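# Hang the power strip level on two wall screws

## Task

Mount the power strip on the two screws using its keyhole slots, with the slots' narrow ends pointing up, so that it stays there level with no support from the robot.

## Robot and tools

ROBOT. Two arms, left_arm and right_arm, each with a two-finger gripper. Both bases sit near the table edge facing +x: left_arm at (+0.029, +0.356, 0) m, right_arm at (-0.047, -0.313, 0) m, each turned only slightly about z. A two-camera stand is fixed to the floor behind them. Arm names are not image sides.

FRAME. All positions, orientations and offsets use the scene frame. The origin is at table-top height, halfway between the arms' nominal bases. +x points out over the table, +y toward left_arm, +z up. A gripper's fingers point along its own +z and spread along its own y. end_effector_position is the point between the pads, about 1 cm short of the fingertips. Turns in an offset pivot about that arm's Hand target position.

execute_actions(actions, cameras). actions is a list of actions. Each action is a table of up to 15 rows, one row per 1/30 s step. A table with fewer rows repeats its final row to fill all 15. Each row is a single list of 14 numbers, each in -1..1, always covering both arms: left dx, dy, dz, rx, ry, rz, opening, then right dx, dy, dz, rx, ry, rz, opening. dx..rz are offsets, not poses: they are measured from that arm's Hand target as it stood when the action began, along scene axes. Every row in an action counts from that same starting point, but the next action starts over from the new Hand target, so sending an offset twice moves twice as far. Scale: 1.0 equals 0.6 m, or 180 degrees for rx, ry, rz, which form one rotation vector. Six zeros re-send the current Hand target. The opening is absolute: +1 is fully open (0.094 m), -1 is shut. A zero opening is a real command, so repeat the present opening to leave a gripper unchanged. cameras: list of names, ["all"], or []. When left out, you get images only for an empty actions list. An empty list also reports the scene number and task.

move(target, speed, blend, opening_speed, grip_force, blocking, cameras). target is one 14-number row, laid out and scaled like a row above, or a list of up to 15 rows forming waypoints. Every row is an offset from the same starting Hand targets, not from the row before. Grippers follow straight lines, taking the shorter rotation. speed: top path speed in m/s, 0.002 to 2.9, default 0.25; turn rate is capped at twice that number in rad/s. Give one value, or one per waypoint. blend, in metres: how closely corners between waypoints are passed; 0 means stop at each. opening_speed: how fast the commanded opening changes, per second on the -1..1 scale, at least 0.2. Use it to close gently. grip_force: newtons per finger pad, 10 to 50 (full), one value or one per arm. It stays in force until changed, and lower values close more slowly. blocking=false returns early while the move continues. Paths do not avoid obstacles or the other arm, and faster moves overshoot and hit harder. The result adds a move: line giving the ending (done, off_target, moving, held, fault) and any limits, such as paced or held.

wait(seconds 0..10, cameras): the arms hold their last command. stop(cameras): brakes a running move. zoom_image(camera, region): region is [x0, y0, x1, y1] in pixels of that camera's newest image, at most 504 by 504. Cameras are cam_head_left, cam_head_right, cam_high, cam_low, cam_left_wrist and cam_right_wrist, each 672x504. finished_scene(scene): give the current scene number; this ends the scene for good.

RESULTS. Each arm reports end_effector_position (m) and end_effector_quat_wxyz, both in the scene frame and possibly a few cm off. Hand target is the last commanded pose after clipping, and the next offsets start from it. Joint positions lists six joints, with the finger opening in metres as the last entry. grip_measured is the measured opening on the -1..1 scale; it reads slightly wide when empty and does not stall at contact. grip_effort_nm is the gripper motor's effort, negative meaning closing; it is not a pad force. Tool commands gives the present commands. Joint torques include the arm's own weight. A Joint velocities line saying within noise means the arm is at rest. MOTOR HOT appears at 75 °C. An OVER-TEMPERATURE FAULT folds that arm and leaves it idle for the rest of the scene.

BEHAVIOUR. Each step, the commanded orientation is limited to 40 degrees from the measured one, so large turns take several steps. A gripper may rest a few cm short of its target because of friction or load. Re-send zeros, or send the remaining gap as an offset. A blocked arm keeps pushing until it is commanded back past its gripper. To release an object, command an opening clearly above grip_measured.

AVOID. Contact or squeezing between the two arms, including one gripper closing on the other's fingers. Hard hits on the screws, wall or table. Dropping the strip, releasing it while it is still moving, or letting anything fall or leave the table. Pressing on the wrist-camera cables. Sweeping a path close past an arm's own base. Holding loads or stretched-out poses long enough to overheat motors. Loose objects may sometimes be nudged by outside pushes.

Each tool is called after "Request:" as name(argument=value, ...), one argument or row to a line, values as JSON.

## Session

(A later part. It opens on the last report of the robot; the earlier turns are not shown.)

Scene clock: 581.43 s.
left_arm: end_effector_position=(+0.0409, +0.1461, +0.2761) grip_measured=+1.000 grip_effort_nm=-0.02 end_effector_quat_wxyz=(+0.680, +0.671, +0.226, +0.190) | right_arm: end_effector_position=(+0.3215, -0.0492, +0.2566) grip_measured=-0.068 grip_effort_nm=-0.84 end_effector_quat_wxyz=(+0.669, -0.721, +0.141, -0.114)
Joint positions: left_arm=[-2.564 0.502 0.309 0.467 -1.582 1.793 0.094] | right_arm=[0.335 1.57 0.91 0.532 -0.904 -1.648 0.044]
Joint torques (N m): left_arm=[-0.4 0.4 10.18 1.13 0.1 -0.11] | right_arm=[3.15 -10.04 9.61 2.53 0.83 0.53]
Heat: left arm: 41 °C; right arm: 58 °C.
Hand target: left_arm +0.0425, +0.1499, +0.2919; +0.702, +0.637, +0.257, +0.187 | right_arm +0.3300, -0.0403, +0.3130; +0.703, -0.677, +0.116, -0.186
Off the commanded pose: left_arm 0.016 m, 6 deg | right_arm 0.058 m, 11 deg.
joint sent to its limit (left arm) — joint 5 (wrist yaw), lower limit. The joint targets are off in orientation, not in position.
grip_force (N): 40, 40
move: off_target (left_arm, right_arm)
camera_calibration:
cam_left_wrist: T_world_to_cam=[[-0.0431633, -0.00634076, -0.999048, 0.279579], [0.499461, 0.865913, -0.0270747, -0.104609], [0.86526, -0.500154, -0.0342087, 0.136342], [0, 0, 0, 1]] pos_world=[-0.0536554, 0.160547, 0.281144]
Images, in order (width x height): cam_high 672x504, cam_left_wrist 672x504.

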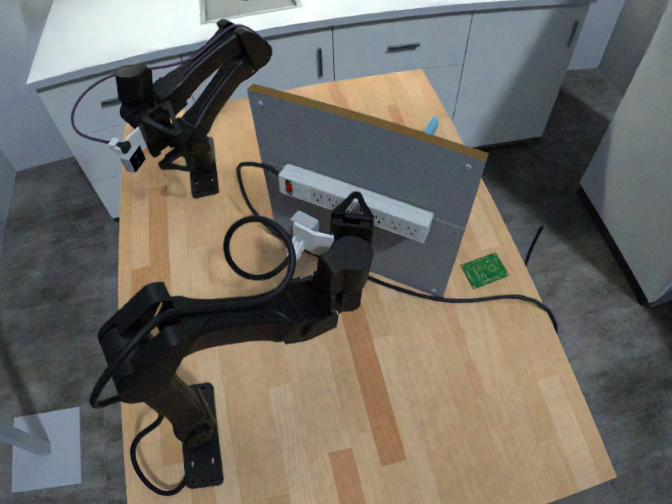

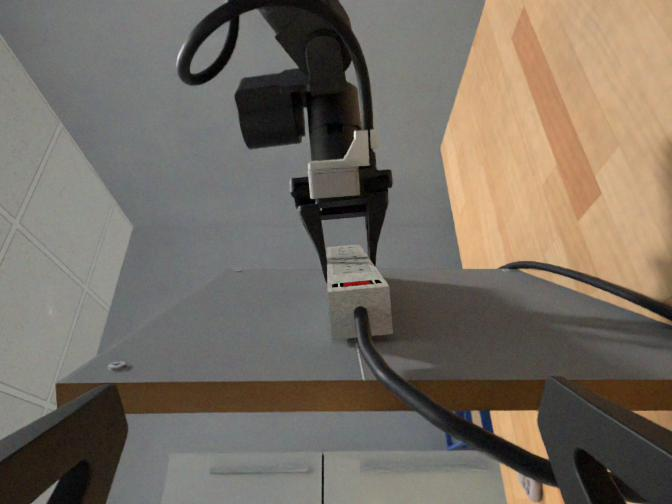

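Request:
move(
  target=[
    [0,0,0,0,0,0,1,-0.03,-0.036,-0.02,0,0,0.025,-0.4],
    [0,0,0,0,0,0,1,-0.046,-0.023,-0.06,0,0,0.025,-0.4],
  ],
  speed=0.04,
  cameras=["cam_left_wrist","cam_high"],
)

Request:
zoom_image(
  camera="cam_high",
  region=[240, 130, 440, 290],
)

Request:
zoom_image(
  camera="cam_left_wrist",
  region=[270, 220, 430, 400],
)

Scene clock: 612.30 s.
left_arm: end_effector_position=(+0.0409, +0.1461, +0.2761) grip_measured=+1.000 grip_effort_nm=-0.02 end_effector_quat_wxyz=(+0.680, +0.671, +0.226, +0.190) | right_arm: end_effector_position=(+0.3091, -0.0560, +0.2538) grip_measured=-0.068 grip_effort_nm=-0.84 end_effector_quat_wxyz=(+0.690, -0.700, +0.105, -0.149)
Joint positions: left_arm=[-2.564 0.502 0.309 0.467 -1.582 1.793 0.094] | right_arm=[0.324 1.563 0.791 0.767 -0.919 -1.638 0.044]
Joint torques (N m): left_arm=[-0.4 0.39 10.18 1.12 0.1 -0.11] | right_arm=[0.9 -8.32 6.75 1.86 -0.08 0.52]
Heat: left arm: 42 °C; right arm: 59 °C.
Hand target: left_arm +0.0425, +0.1499, +0.2919; +0.702, +0.637, +0.257, +0.187 | right_arm +0.3023, -0.0540, +0.2770; +0.709, -0.681, +0.089, -0.158
Off the commanded pose: left_arm 0.016 m, 6 deg | right_arm 0.024 m, 4 deg.
joint sent to its limit (left arm) — joint 5 (wrist yaw), lower limit. The joint targets are off in orientation, not in position.
grip_force (N): 40, 40
move: off_target (left_arm, right_arm)
camera_calibration:
cam_left_wrist: T_world_to_cam=[[-0.0431633, -0.00634076, -0.999048, 0.279579], [0.499461, 0.865913, -0.0270747, -0.104609], [0.86526, -0.500154, -0.0342087, 0.136342], [0, 0, 0, 1]] pos_world=[-0.0536554, 0.160547, 0.281144]
Images, in order (width x height): cam_high 672x504, cam_left_wrist 672x504.

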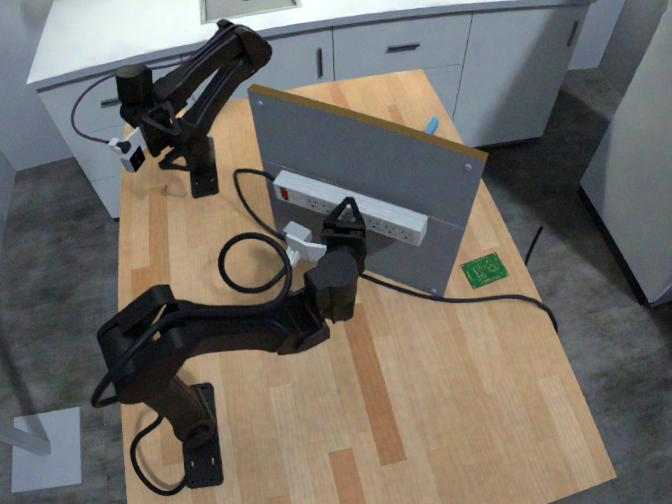

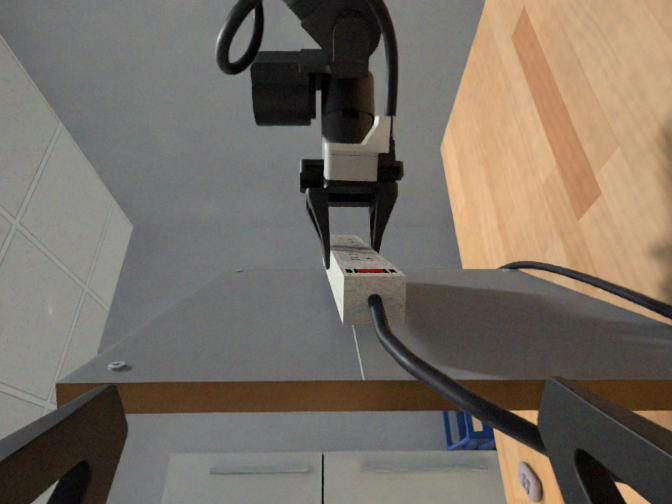

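Scaled by 2.520.

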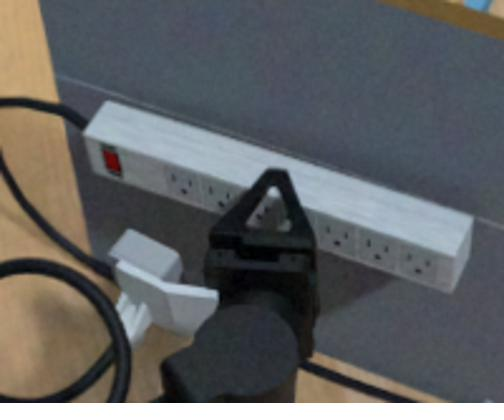

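Scaled by 2.800.

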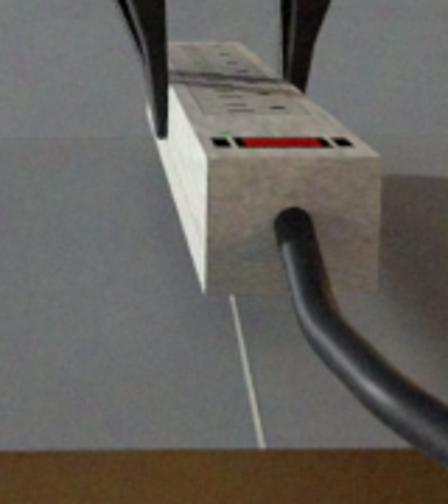

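Request:
move(
  target=[
    [0,0,0,0,0,0,1,-0.013,0.011,0.02,0,0,0,-0.4],
    [0,0,0,0,0,0,1,0.0,0.026,0.045,0,0,0,-0.4],
  ],
  speed=0.03,
  cameras=["cam_left_wrist","cam_high"],
)

Request:
zoom_image(
  camera="cam_high",
  region=[240, 130, 440, 290],
)

Request:
zoom_image(
  camera="cam_left_wrist",
  region=[270, 220, 430, 400],
)

Scene clock: 622.33 s.
left_arm: end_effector_position=(+0.0409, +0.1461, +0.2761) grip_measured=+1.000 grip_effort_nm=-0.02 end_effector_quat_wxyz=(+0.680, +0.671, +0.226, +0.190) | right_arm: end_effector_position=(+0.3043, -0.0435, +0.2497) grip_measured=-0.068 grip_effort_nm=-0.84 end_effector_quat_wxyz=(+0.678, -0.712, +0.127, -0.130)
Joint positions: left_arm=[-2.564 0.502 0.309 0.467 -1.582 1.793 0.094] | right_arm=[0.37 1.541 0.807 0.662 -0.867 -1.638 0.044]
Joint torques (N m): left_arm=[-0.39 0.4 10.14 1.12 0.09 -0.11] | right_arm=[0.95 -9.68 11.55 1.81 -0.09 0.44]
Heat: left arm: 42 °C; right arm: 59 °C.
Hand target: left_arm +0.0425, +0.1499, +0.2919; +0.702, +0.637, +0.257, +0.187 | right_arm +0.3023, -0.0384, +0.3039; +0.709, -0.681, +0.089, -0.158
Off the commanded pose: left_arm 0.016 m, 6 deg | right_arm 0.055 m, 7 deg.
joint sent to its limit (left arm) — joint 5 (wrist yaw), lower limit. The joint targets are off in orientation, not in position.
grip_force (N): 40, 40
move: off_target (left_arm, right_arm)
camera_calibration:
cam_left_wrist: T_world_to_cam=[[-0.0431633, -0.00634076, -0.999048, 0.279579], [0.499461, 0.865913, -0.0270747, -0.104609], [0.86526, -0.500154, -0.0342087, 0.136342], [0, 0, 0, 1]] pos_world=[-0.0536554, 0.160547, 0.281144]
Images, in order (width x height): cam_high 672x504, cam_left_wrist 672x504.

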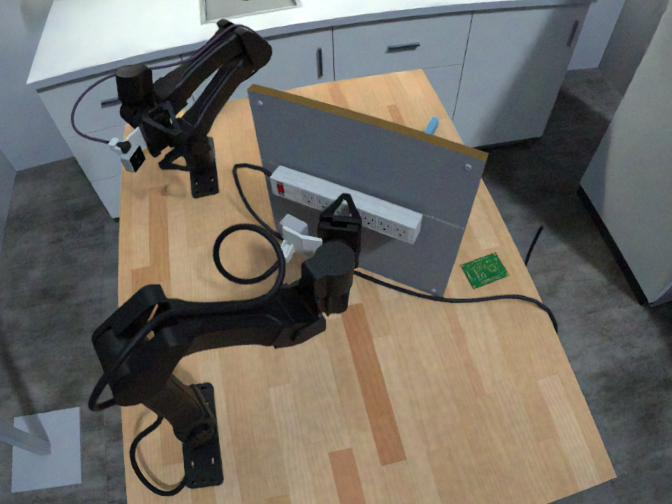

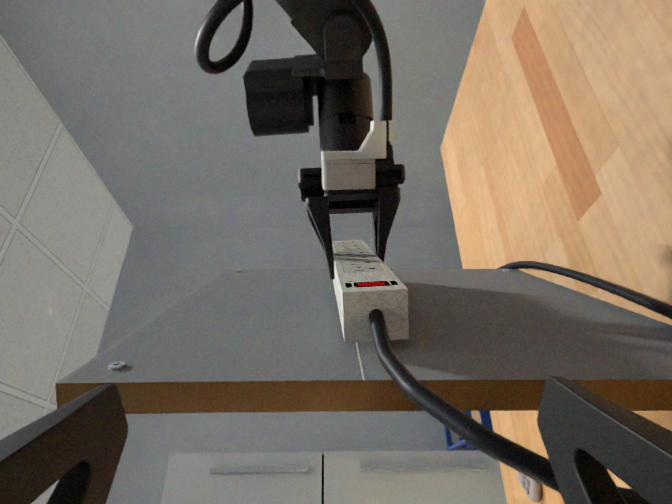

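Scaled by 2.520.

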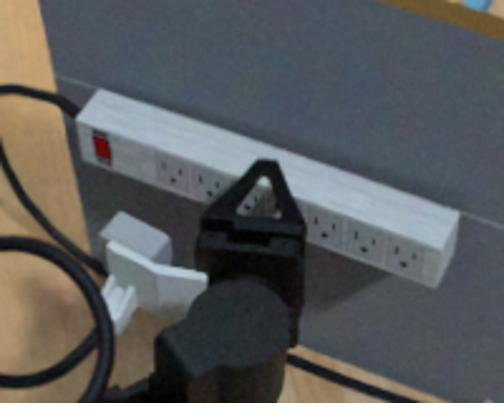

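Scaled by 2.800.

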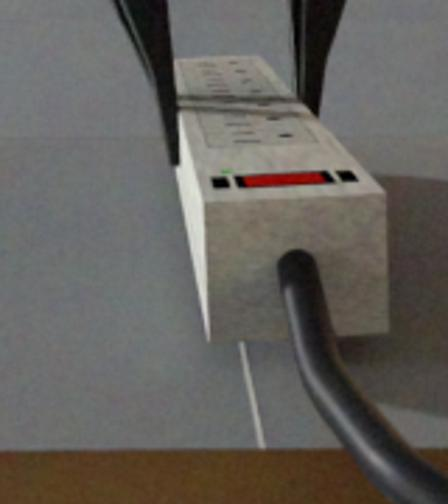

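Request:
move(
  target=[0,0,0,0,0,0,1,0,0,0.012,0,0,0,-0.4],
  speed=0.03,
  cameras=["cam_left_wrist"],
)

Request:
zoom_image(
  camera="cam_left_wrist",
  region=[270, 220, 430, 400],
)

Scene clock: 627.63 s.
left_arm: end_effector_position=(+0.0409, +0.1461, +0.2761) grip_measured=+1.000 grip_effort_nm=-0.02 end_effector_quat_wxyz=(+0.680, +0.671, +0.226, +0.190) | right_arm: end_effector_position=(+0.3055, -0.0433, +0.2544) grip_measured=-0.068 grip_effort_nm=-0.84 end_effector_quat_wxyz=(+0.677, -0.713, +0.129, -0.129)
Joint positions: left_arm=[-2.564 0.502 0.309 0.467 -1.582 1.793 0.094] | right_arm=[0.37 1.533 0.826 0.63 -0.866 -1.638 0.044]
Joint torques (N m): left_arm=[-0.39 0.42 10.18 1.12 0.09 -0.12] | right_arm=[0.66 -9.94 11.6 1.77 -0.18 0.46]
Heat: left arm: 42 °C; right arm: 59 °C.
Hand target: left_arm +0.0425, +0.1499, +0.2919; +0.702, +0.637, +0.257, +0.187 | right_arm +0.3023, -0.0384, +0.3112; +0.709, -0.681, +0.089, -0.158
Off the commanded pose: left_arm 0.016 m, 6 deg | right_arm 0.057 m, 8 deg.
joint sent to its limit (left arm) — joint 5 (wrist yaw), lower limit. The joint targets are off in orientation, not in position.
grip_force (N): 40, 40
move: off_target (left_arm, right_arm)
camera_calibration:
cam_left_wrist: T_world_to_cam=[[-0.0431633, -0.00634076, -0.999048, 0.279579], [0.499461, 0.865913, -0.0270747, -0.104609], [0.86526, -0.500154, -0.0342087, 0.136342], [0, 0, 0, 1]] pos_world=[-0.0536554, 0.160547, 0.281144]
Images, in order (width x height): cam_left_wrist 672x504.

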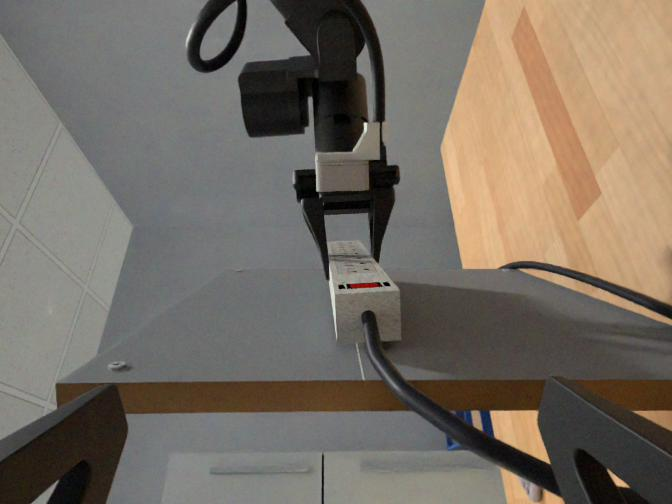

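Scaled by 2.800.

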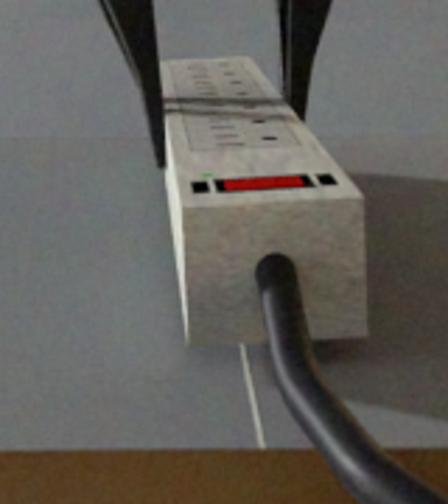

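Now press.

Request:
move(
  target=[0,0,0,0,0,0,1,0.009,0.0105,0.003,0,0,0,-0.4],
  speed=0.03,
  cameras=["cam_left_wrist","cam_high"],
)

Request:
zoom_image(
  camera="cam_high",
  region=[240, 130, 440, 290],
)

Request:
zoom_image(
  camera="cam_left_wrist",
  region=[270, 220, 430, 400],
)

Scene clock: 632.10 s.
left_arm: end_effector_position=(+0.0409, +0.1461, +0.2761) grip_measured=+1.000 grip_effort_nm=-0.02 end_effector_quat_wxyz=(+0.680, +0.671, +0.226, +0.190) | right_arm: end_effector_position=(+0.3060, -0.0394, +0.2623) grip_measured=-0.068 grip_effort_nm=-0.84 end_effector_quat_wxyz=(+0.679, -0.711, +0.124, -0.131)
Joint positions: left_arm=[-2.564 0.502 0.309 0.467 -1.582 1.793 0.094] | right_arm=[0.38 1.531 0.85 0.615 -0.861 -1.638 0.044]
Joint torques (N m): left_arm=[-0.4 0.39 10.14 1.13 0.11 -0.11] | right_arm=[1.21 -8.17 12.3 1.81 -0.07 0.44]
Heat: left arm: 42 °C; right arm: 59 °C.
Hand target: left_arm +0.0425, +0.1499, +0.2919; +0.702, +0.637, +0.257, +0.187 | right_arm +0.3077, -0.0321, +0.3130; +0.710, -0.681, +0.089, -0.158
Off the commanded pose: left_arm 0.016 m, 6 deg | right_arm 0.051 m, 7 deg.
joint sent to its limit (left arm) — joint 5 (wrist yaw), lower limit. The joint targets are off in orientation, not in position.
grip_force (N): 40, 40
move: off_target (left_arm, right_arm)
camera_calibration:
cam_left_wrist: T_world_to_cam=[[-0.0431633, -0.00634076, -0.999048, 0.279579], [0.499461, 0.865913, -0.0270747, -0.104609], [0.86526, -0.500154, -0.0342087, 0.136342], [0, 0, 0, 1]] pos_world=[-0.0536554, 0.160547, 0.281144]
Images, in order (width x height): cam_high 672x504, cam_left_wrist 672x504.

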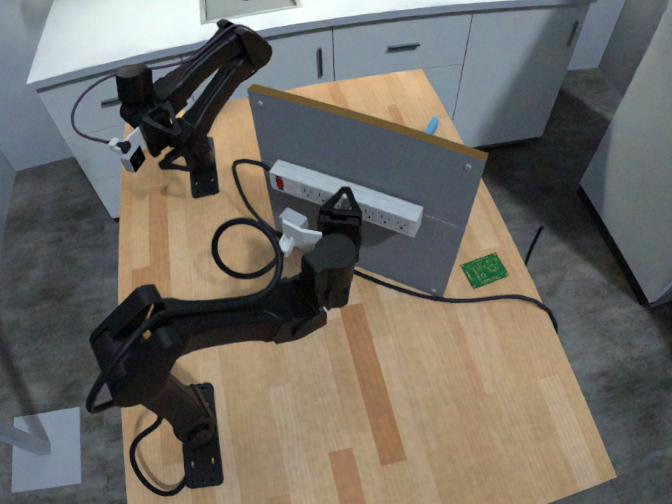

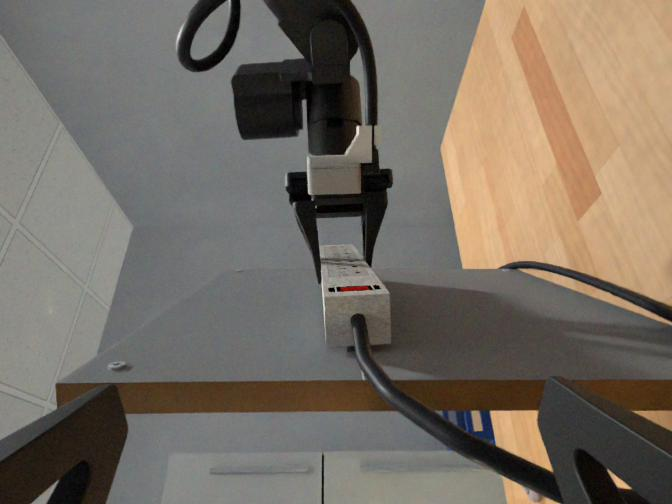

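Scaled by 2.520.

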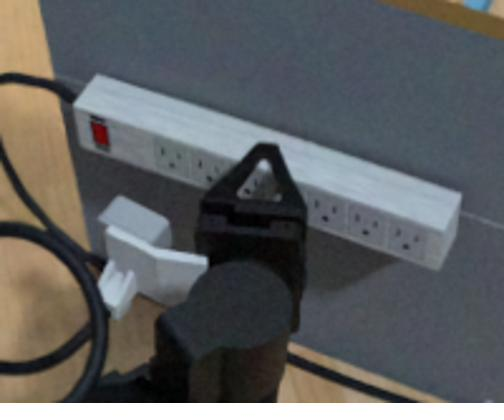

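Scaled by 2.800.

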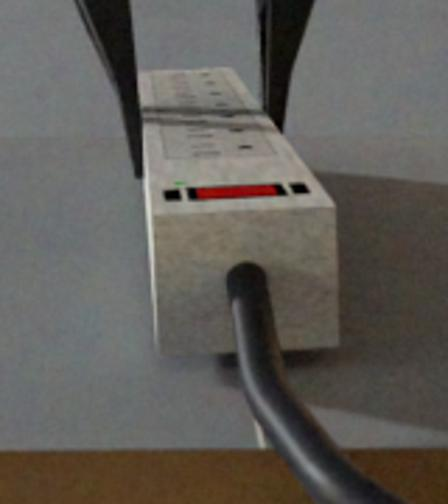

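Request:
move(
  target=[0,0,0,0,0,0,1,0,0,-0.035,0,0,0,-0.4],
  speed=0.03,
  cameras=[],
)

Request:
move(
  target=[0,0,0,0,0,0,1,0,0,-0.01,0,0,0,-0.4],
  speed=0.03,
  cameras=["cam_left_wrist"],
)

Request:
zoom_image(
  camera="cam_left_wrist",
  region=[270, 220, 430, 400],
)

Scene clock: 643.33 s.
left_arm: end_effector_position=(+0.0409, +0.1461, +0.2761) grip_measured=+1.000 grip_effort_nm=-0.02 end_effector_quat_wxyz=(+0.680, +0.671, +0.226, +0.190) | right_arm: end_effector_position=(+0.3057, -0.0378, +0.2657) grip_measured=-0.068 grip_effort_nm=-0.84 end_effector_quat_wxyz=(+0.686, -0.706, +0.109, -0.136)
Joint positions: left_arm=[-2.564 0.502 0.309 0.467 -1.582 1.793 0.094] | right_arm=[0.379 1.544 0.85 0.661 -0.876 -1.639 0.044]
Joint torques (N m): left_arm=[-0.38 0.38 10.15 1.13 0.1 -0.11] | right_arm=[1.17 -6.06 8.5 2.24 0.09 0.43]
Heat: left arm: 42 °C; right arm: 59 °C.
Hand target: left_arm +0.0425, +0.1499, +0.2919; +0.702, +0.637, +0.257, +0.187 | right_arm +0.3077, -0.0321, +0.2920; +0.710, -0.681, +0.089, -0.158
Off the commanded pose: left_arm 0.016 m, 6 deg | right_arm 0.027 m, 5 deg.
joint sent to its limit (left arm) — joint 5 (wrist yaw), lower limit. The joint targets are off in orientation, not in position.
grip_force (N): 40, 40
move: off_target (left_arm, right_arm)
No camera images: "cameras" was empty.

Scene clock: 644.10 s.
left_arm: end_effector_position=(+0.0409, +0.1461, +0.2761) grip_measured=+1.000 grip_effort_nm=-0.02 end_effector_quat_wxyz=(+0.680, +0.671, +0.226, +0.190) | right_arm: end_effector_position=(+0.3059, -0.0377, +0.2657) grip_measured=-0.068 grip_effort_nm=-0.84 end_effector_quat_wxyz=(+0.688, -0.705, +0.104, -0.136)
Joint positions: left_arm=[-2.564 0.502 0.309 0.467 -1.582 1.793 0.094] | right_arm=[0.377 1.551 0.85 0.677 -0.886 -1.638 0.044]
Joint torques (N m): left_arm=[-0.43 0.4 10.18 1.14 0.1 -0.11] | right_arm=[1.7 -5.89 7.47 2.26 0.21 0.39]
Heat: left arm: 42 °C; right arm: 59 °C.
Hand target: left_arm +0.0425, +0.1499, +0.2919; +0.702, +0.637, +0.257, +0.187 | right_arm +0.3078, -0.0322, +0.2860; +0.709, -0.681, +0.089, -0.158
Off the commanded pose: left_arm 0.016 m, 6 deg | right_arm 0.021 m, 5 deg.
joint sent to its limit (left arm) — joint 5 (wrist yaw), lower limit. The joint targets are off in orientation, not in position.
grip_force (N): 40, 40
move: off_target (left_arm, right_arm)
camera_calibration:
cam_left_wrist: T_world_to_cam=[[-0.0431633, -0.00634076, -0.999048, 0.279579], [0.499461, 0.865913, -0.0270747, -0.104609], [0.86526, -0.500154, -0.0342087, 0.136342], [0, 0, 0, 1]] pos_world=[-0.0536554, 0.160547, 0.281144]
Images, in order (width x height): cam_left_wrist 672x504.

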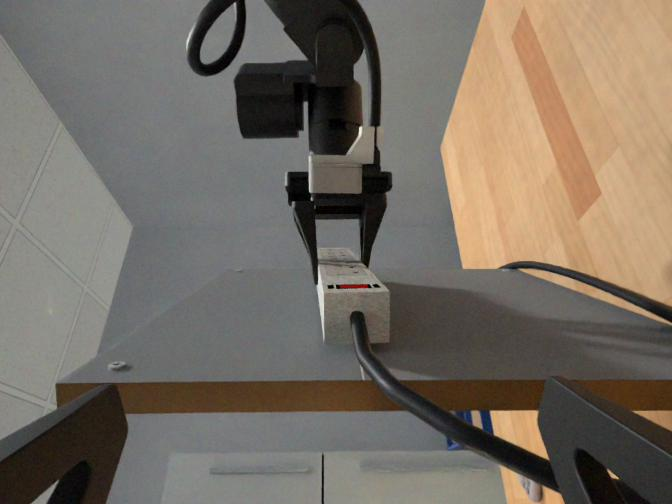

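Scaled by 2.800.

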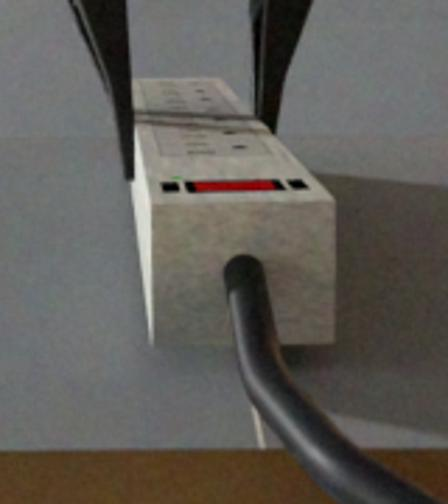

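Request:
move(
  target=[0,0,0,0,0,0,1,-0.003,-0.004,-0.018,0,0,0,-0.4],
  speed=0.03,
  cameras=["cam_left_wrist"],
)

Request:
zoom_image(
  camera="cam_left_wrist",
  region=[270, 220, 430, 400],
)

Scene clock: 649.53 s.
left_arm: end_effector_position=(+0.0409, +0.1461, +0.2761) grip_measured=+1.000 grip_effort_nm=-0.02 end_effector_quat_wxyz=(+0.680, +0.671, +0.226, +0.190) | right_arm: end_effector_position=(+0.3049, -0.0380, +0.2655) grip_measured=-0.068 grip_effort_nm=-0.84 end_effector_quat_wxyz=(+0.697, -0.695, +0.088, -0.152)
Joint positions: left_arm=[-2.564 0.502 0.309 0.467 -1.582 1.793 0.094] | right_arm=[0.377 1.568 0.822 0.773 -0.887 -1.638 0.044]
Joint torques (N m): left_arm=[-0.4 0.39 10.18 1.13 0.1 -0.11] | right_arm=[1.24 -5.61 6.9 1.87 0.18 0.42]
Heat: left arm: 42 °C; right arm: 61 °C.
Hand target: left_arm +0.0425, +0.1499, +0.2919; +0.702, +0.637, +0.257, +0.187 | right_arm +0.3060, -0.0346, +0.2751; +0.709, -0.681, +0.089, -0.158
Off the commanded pose: left_arm 0.016 m, 6 deg | right_arm 0.010 m, 2 deg.
joint sent to its limit (left arm) — joint 5 (wrist yaw), lower limit. The joint targets are off in orientation, not in position.
grip_force (N): 40, 40
move: off_target (left_arm)
camera_calibration:
cam_left_wrist: T_world_to_cam=[[-0.0431633, -0.00634076, -0.999048, 0.279579], [0.499461, 0.865913, -0.0270747, -0.104609], [0.86526, -0.500154, -0.0342087, 0.136342], [0, 0, 0, 1]] pos_world=[-0.0536554, 0.160547, 0.281144]
Images, in order (width x height): cam_left_wrist 672x504.

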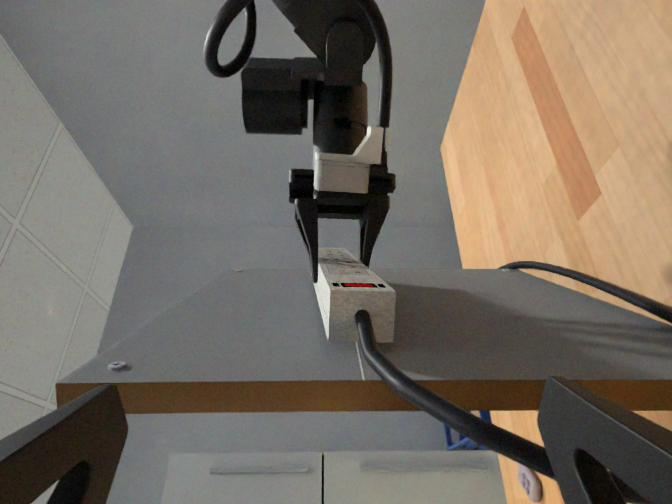

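Scaled by 2.800.

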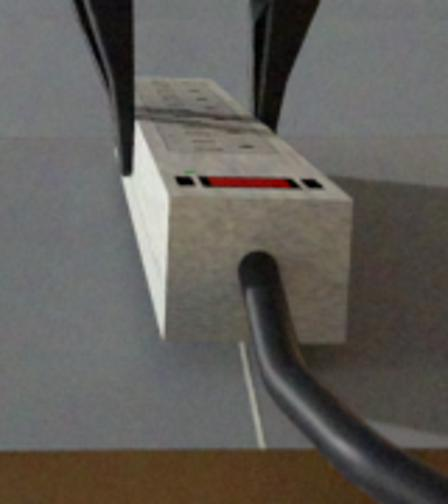

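Request:
execute_actions(
  actions=[],
  cameras=["cam_high"],
)

Request:
zoom_image(
  camera="cam_high",
  region=[240, 130, 440, 290],
)

Scene clock: 652.70 s.
left_arm: end_effector_position=(+0.0409, +0.1461, +0.2761) grip_measured=+1.000 grip_effort_nm=-0.02 end_effector_quat_wxyz=(+0.680, +0.671, +0.226, +0.190) | right_arm: end_effector_position=(+0.3049, -0.0380, +0.2655) grip_measured=-0.068 grip_effort_nm=-0.84 end_effector_quat_wxyz=(+0.697, -0.695, +0.088, -0.152)
Joint positions: left_arm=[-2.564 0.502 0.309 0.467 -1.582 1.793 0.094] | right_arm=[0.377 1.568 0.822 0.774 -0.887 -1.638 0.044]
Joint velocities: within noise
Joint torques (N m): left_arm=[-0.4 0.43 10.19 1.12 0.11 -0.11] | right_arm=[1.05 -5.72 6.78 1.83 0.22 0.42]
Heat: left arm: 42 °C; right arm: 60 °C.
Hand target: left_arm +0.0425, +0.1499, +0.2919; +0.702, +0.637, +0.257, +0.187 | right_arm +0.3060, -0.0346, +0.2752; +0.709, -0.681, +0.089, -0.158
Tool commands: left_gripper/opening=+1.0 right_gripper/opening=-0.4
Off the commanded pose: left_arm 0.016 m, 6 deg | right_arm 0.010 m, 2 deg.
grip_force (N): 40, 40
Images, in order (width x height): cam_high 672x504.

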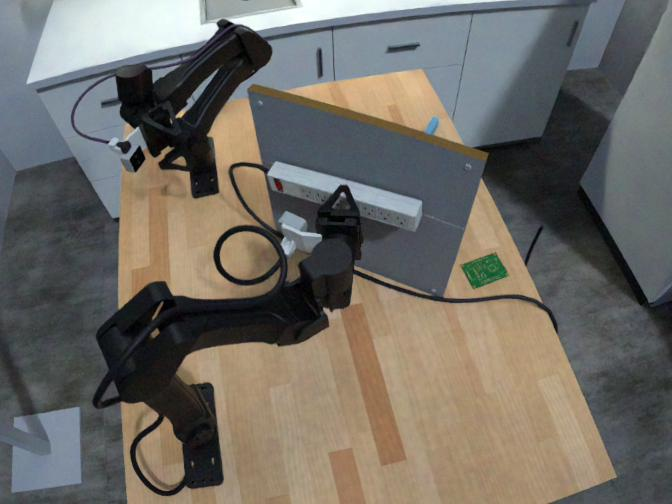

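Scaled by 2.520.

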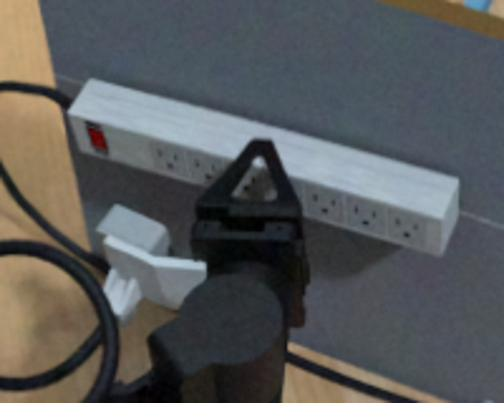

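Request:
move(
  target=[0,0,0,0,0,0,1,0,0,-0.022,0.008,0.01,0,-0.4],
  speed=0.03,
  cameras=["cam_left_wrist","cam_high"],
)

Request:
zoom_image(
  camera="cam_high",
  region=[240, 130, 440, 290],
)

Request:
zoom_image(
  camera="cam_left_wrist",
  region=[270, 220, 430, 400],
)

Scene clock: 661.77 s.
left_arm: end_effector_position=(+0.0409, +0.1461, +0.2761) grip_measured=+1.000 grip_effort_nm=-0.02 end_effector_quat_wxyz=(+0.680, +0.671, +0.226, +0.190) | right_arm: end_effector_position=(+0.3043, -0.0380, +0.2612) grip_measured=-0.068 grip_effort_nm=-0.84 end_effector_quat_wxyz=(+0.709, -0.683, +0.084, -0.155)
Joint positions: left_arm=[-2.564 0.502 0.309 0.467 -1.582 1.793 0.094] | right_arm=[0.377 1.602 0.788 0.898 -0.888 -1.598 0.044]
Joint torques (N m): left_arm=[-0.39 0.4 10.19 1.14 0.09 -0.11] | right_arm=[1.11 -5.48 6.09 1.55 0.28 0.57]
Heat: left arm: 42 °C; right arm: 59 °C.
Hand target: left_arm +0.0425, +0.1499, +0.2919; +0.702, +0.637, +0.257, +0.187 | right_arm +0.3059, -0.0346, +0.2621; +0.717, -0.674, +0.102, -0.146
Off the commanded pose: left_arm 0.016 m, 6 deg | right_arm 0.004 m, 3 deg.
joint sent to its limit (left arm) — joint 5 (wrist yaw), lower limit. The joint targets are off in orientation, not in position.
grip_force (N): 40, 40
move: off_target (left_arm, right_arm)
camera_calibration:
cam_left_wrist: T_world_to_cam=[[-0.0431633, -0.00634076, -0.999048, 0.279579], [0.499461, 0.865913, -0.0270747, -0.104609], [0.86526, -0.500154, -0.0342087, 0.136342], [0, 0, 0, 1]] pos_world=[-0.0536554, 0.160547, 0.281144]
Images, in order (width x height): cam_high 672x504, cam_left_wrist 672x504.

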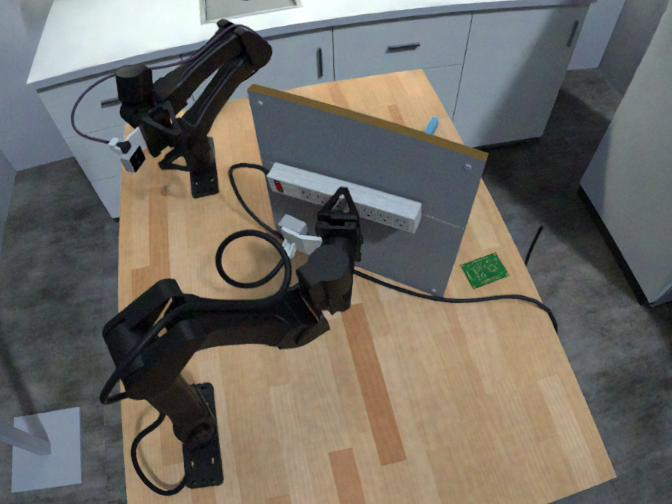

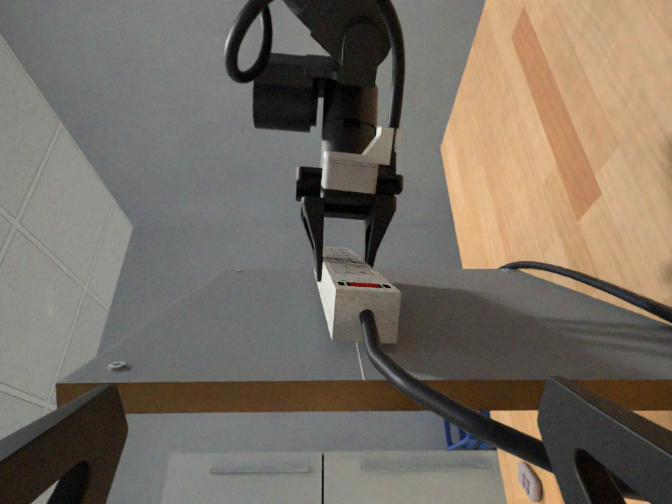

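Scaled by 2.520.

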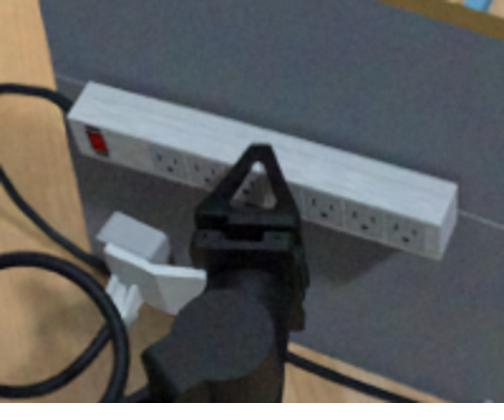

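Scaled by 2.800.

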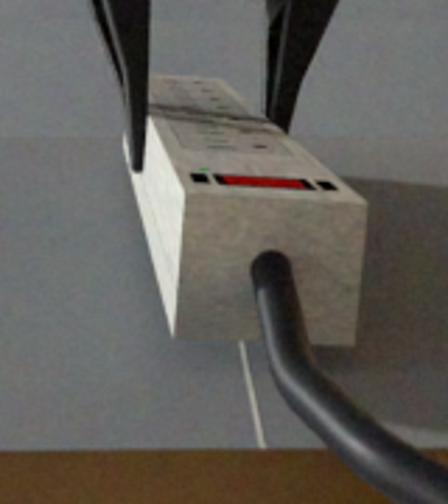

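Request:
move(
  target=[0,0,0,0,0,0,1,0,0,-0.003,-0.028,0.024,0,-0.4],
  speed=0.03,
  cameras=["cam_left_wrist","cam_high"],
)

Request:
zoom_image(
  camera="cam_high",
  region=[240, 130, 440, 290],
)

Request:
zoom_image(
  camera="cam_left_wrist",
  region=[270, 220, 430, 400],
)

Scene clock: 670.07 s.
left_arm: end_effector_position=(+0.0409, +0.1461, +0.2761) grip_measured=+1.000 grip_effort_nm=-0.02 end_effector_quat_wxyz=(+0.680, +0.671, +0.226, +0.190) | right_arm: end_effector_position=(+0.3053, -0.0411, +0.2074) grip_measured=-0.068 grip_effort_nm=-0.84 end_effector_quat_wxyz=(-0.649, +0.737, -0.167, +0.093)
Joint positions: left_arm=[-2.564 0.502 0.309 0.467 -1.582 1.793 0.094] | right_arm=[0.38 1.591 0.788 0.588 -0.848 -1.652 0.044]
Joint torques (N m): left_arm=[-0.42 0.43 10.18 1.13 0.1 -0.11] | right_arm=[0.83 -10.29 10.66 1.78 -0.24 0.27]
Heat: left arm: 42 °C; right arm: 58 °C.
Hand target: left_arm +0.0425, +0.1499, +0.2919; +0.702, +0.637, +0.257, +0.187 | right_arm +0.3059, -0.0345, +0.2601; -0.682, +0.710, -0.122, +0.125
Off the commanded pose: left_arm 0.016 m, 6 deg | right_arm 0.053 m, 8 deg.
joint sent to its limit (left arm) — joint 5 (wrist yaw), lower limit. The joint targets are off in orientation, not in position.
grip_force (N): 40, 40
move: off_target (left_arm, right_arm)
camera_calibration:
cam_left_wrist: T_world_to_cam=[[-0.0431633, -0.00634076, -0.999048, 0.279579], [0.499461, 0.865913, -0.0270747, -0.104609], [0.86526, -0.500154, -0.0342087, 0.136342], [0, 0, 0, 1]] pos_world=[-0.0536554, 0.160547, 0.281144]
Images, in order (width x height): cam_high 672x504, cam_left_wrist 672x504.

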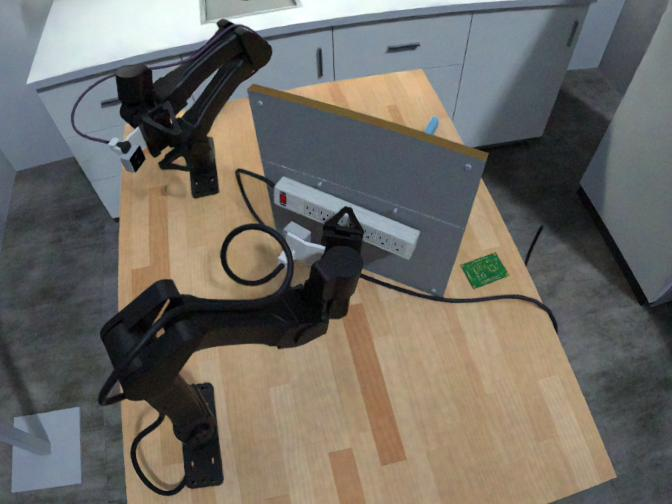

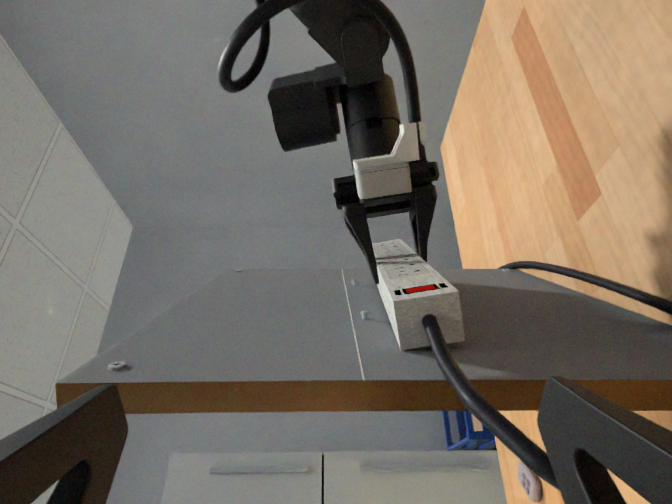

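Scaled by 2.520.

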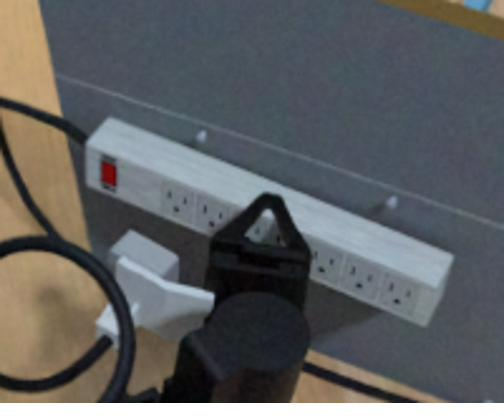

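Scaled by 2.800.

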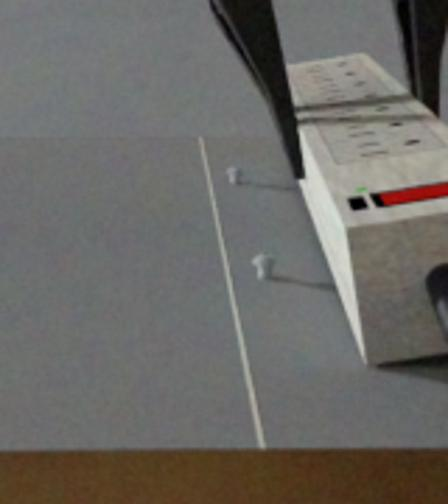

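Request:
move(
  target=[
    [0,0,0,0,0,0,1,-0.012,-0.015,0.0,0.0,0.0,0,-0.4],
    [0,0,0,0,0,0,1,-0.012,-0.015,0.04,0.012,-0.01,0,-0.4],
  ],
  speed=0.04,
  cameras=["cam_left_wrist","cam_high"],
)

Request:
zoom_image(
  camera="cam_high",
  region=[240, 130, 440, 290],
)

Request:
zoom_image(
  camera="cam_left_wrist",
  region=[270, 220, 430, 400],
)

Scene clock: 679.77 s.
left_arm: end_effector_position=(+0.0409, +0.1461, +0.2761) grip_measured=+1.000 grip_effort_nm=-0.02 end_effector_quat_wxyz=(+0.680, +0.671, +0.226, +0.190) | right_arm: end_effector_position=(+0.3011, -0.0455, +0.2292) grip_measured=-0.068 grip_effort_nm=-0.84 end_effector_quat_wxyz=(-0.658, +0.728, -0.157, +0.109)
Joint positions: left_arm=[-2.564 0.502 0.309 0.467 -1.582 1.793 0.094] | right_arm=[0.373 1.532 0.788 0.578 -0.848 -1.647 0.044]
Joint torques (N m): left_arm=[-0.4 0.4 10.17 1.13 0.09 -0.1] | right_arm=[-0.4 -9.7 10.63 1.95 -0.42 0.52]
Heat: left arm: 42 °C; right arm: 58 °C.
Hand target: left_arm +0.0425, +0.1499, +0.2919; +0.702, +0.637, +0.257, +0.187 | right_arm +0.2987, -0.0435, +0.2842; -0.697, +0.695, -0.114, +0.134
Off the commanded pose: left_arm 0.016 m, 6 deg | right_arm 0.055 m, 8 deg.
joint sent to its limit (left arm) — joint 5 (wrist yaw), lower limit. The joint targets are off in orientation, not in position.
grip_force (N): 40, 40
move: off_target (left_arm, right_arm)
camera_calibration:
cam_left_wrist: T_world_to_cam=[[-0.0431633, -0.00634076, -0.999048, 0.279579], [0.499461, 0.865913, -0.0270747, -0.104609], [0.86526, -0.500154, -0.0342087, 0.136342], [0, 0, 0, 1]] pos_world=[-0.0536554, 0.160547, 0.281144]
Images, in order (width x height): cam_high 672x504, cam_left_wrist 672x504.

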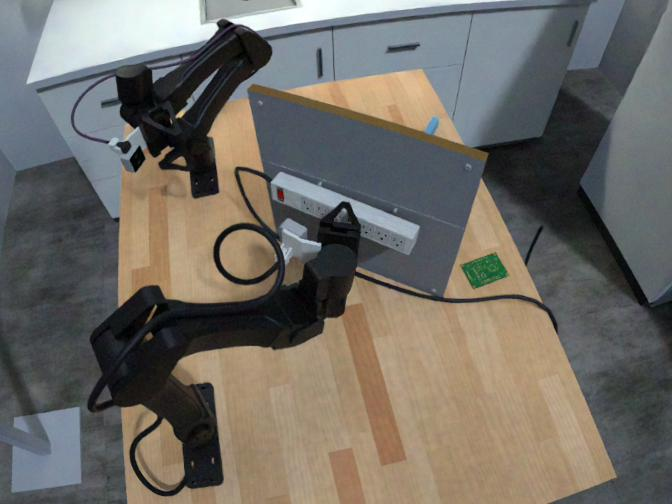

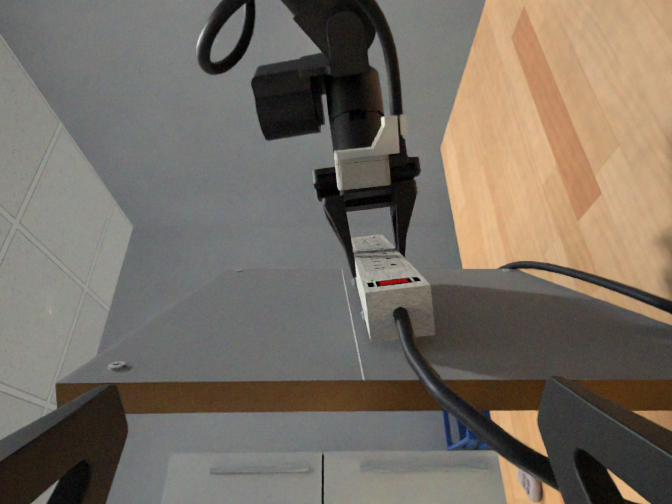

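Scaled by 2.520.

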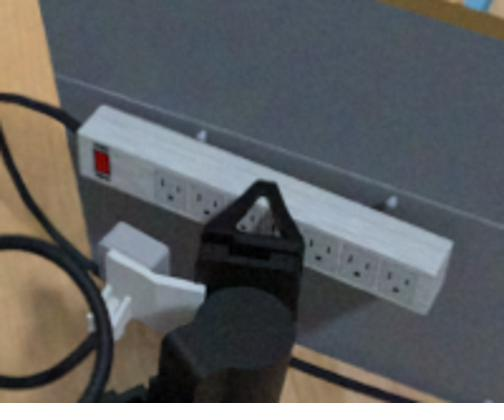

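Scaled by 2.800.

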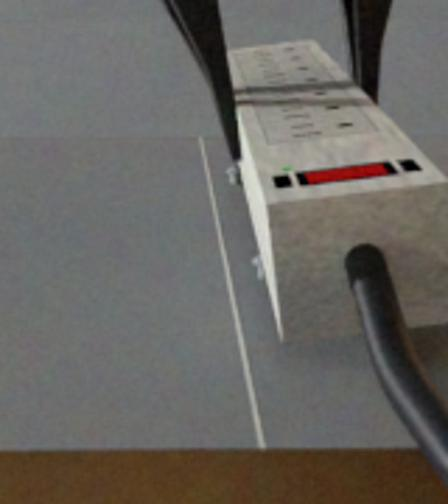

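Request:
move(
  target=[0,0,0,0,0,0,1,0,0,0.03,0.013,-0.011,0,-0.4],
  speed=0.04,
  cameras=["cam_left_wrist","cam_high"],
)

Request:
zoom_image(
  camera="cam_high",
  region=[240, 130, 440, 290],
)

Request:
zoom_image(
  camera="cam_left_wrist",
  region=[270, 220, 430, 400],
)

Scene clock: 686.77 s.
left_arm: end_effector_position=(+0.0409, +0.1461, +0.2761) grip_measured=+1.000 grip_effort_nm=-0.02 end_effector_quat_wxyz=(+0.680, +0.671, +0.226, +0.190) | right_arm: end_effector_position=(+0.3012, -0.0452, +0.2439) grip_measured=-0.068 grip_effort_nm=-0.84 end_effector_quat_wxyz=(+0.674, -0.714, +0.150, -0.116)
Joint positions: left_arm=[-2.564 0.502 0.309 0.467 -1.582 1.793 0.094] | right_arm=[0.373 1.523 0.788 0.637 -0.85 -1.609 0.044]
Joint torques (N m): left_arm=[-0.38 0.42 10.18 1.13 0.1 -0.11] | right_arm=[-0.35 -9.7 11.48 2.06 -0.4 0.52]
Heat: left arm: 42 °C; right arm: 58 °C.
Hand target: left_arm +0.0425, +0.1499, +0.2919; +0.702, +0.637, +0.257, +0.187 | right_arm +0.2987, -0.0435, +0.3022; +0.713, -0.679, +0.105, -0.143
Off the commanded pose: left_arm 0.016 m, 6 deg | right_arm 0.058 m, 9 deg.
joint sent to its limit (left arm) — joint 5 (wrist yaw), lower limit. The joint targets are off in orientation, not in position.
grip_force (N): 40, 40
move: off_target (left_arm, right_arm)
camera_calibration:
cam_left_wrist: T_world_to_cam=[[-0.0431633, -0.00634076, -0.999048, 0.279579], [0.499461, 0.865913, -0.0270747, -0.104609], [0.86526, -0.500154, -0.0342087, 0.136342], [0, 0, 0, 1]] pos_world=[-0.0536554, 0.160547, 0.281144]
Images, in order (width x height): cam_high 672x504, cam_left_wrist 672x504.

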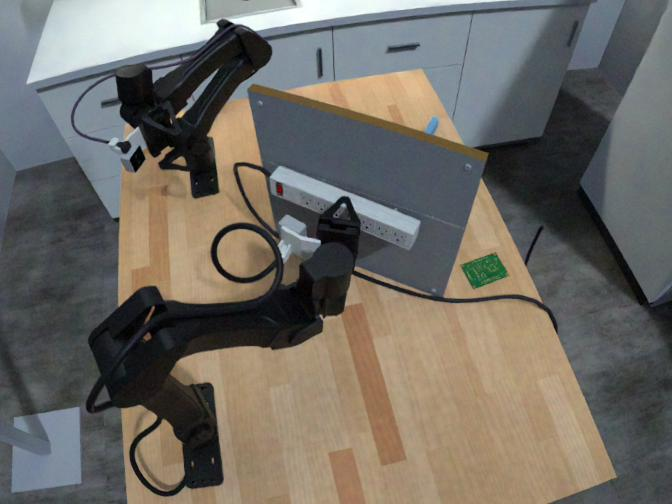

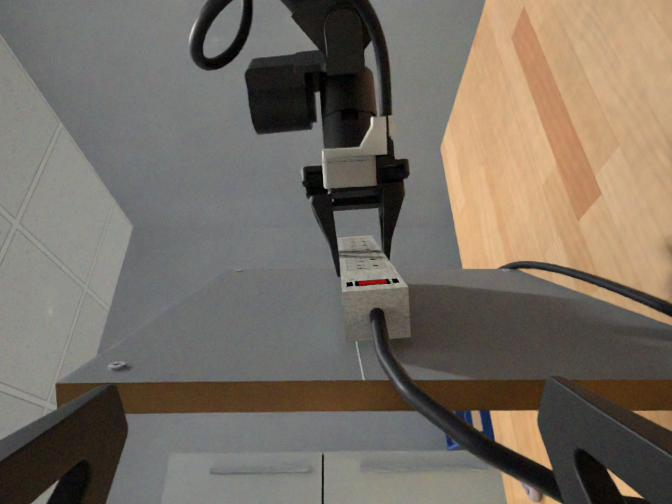

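Scaled by 2.520.

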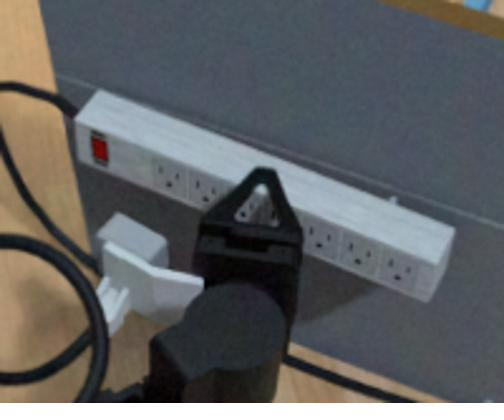

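Scaled by 2.800.

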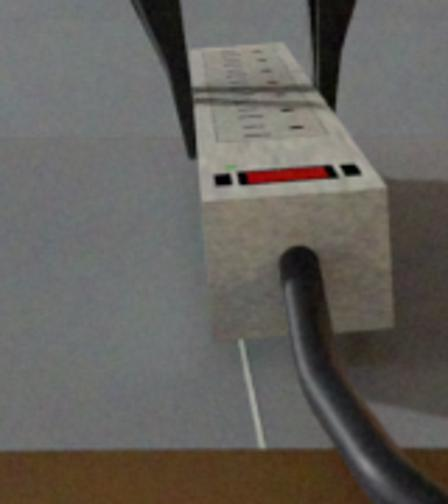

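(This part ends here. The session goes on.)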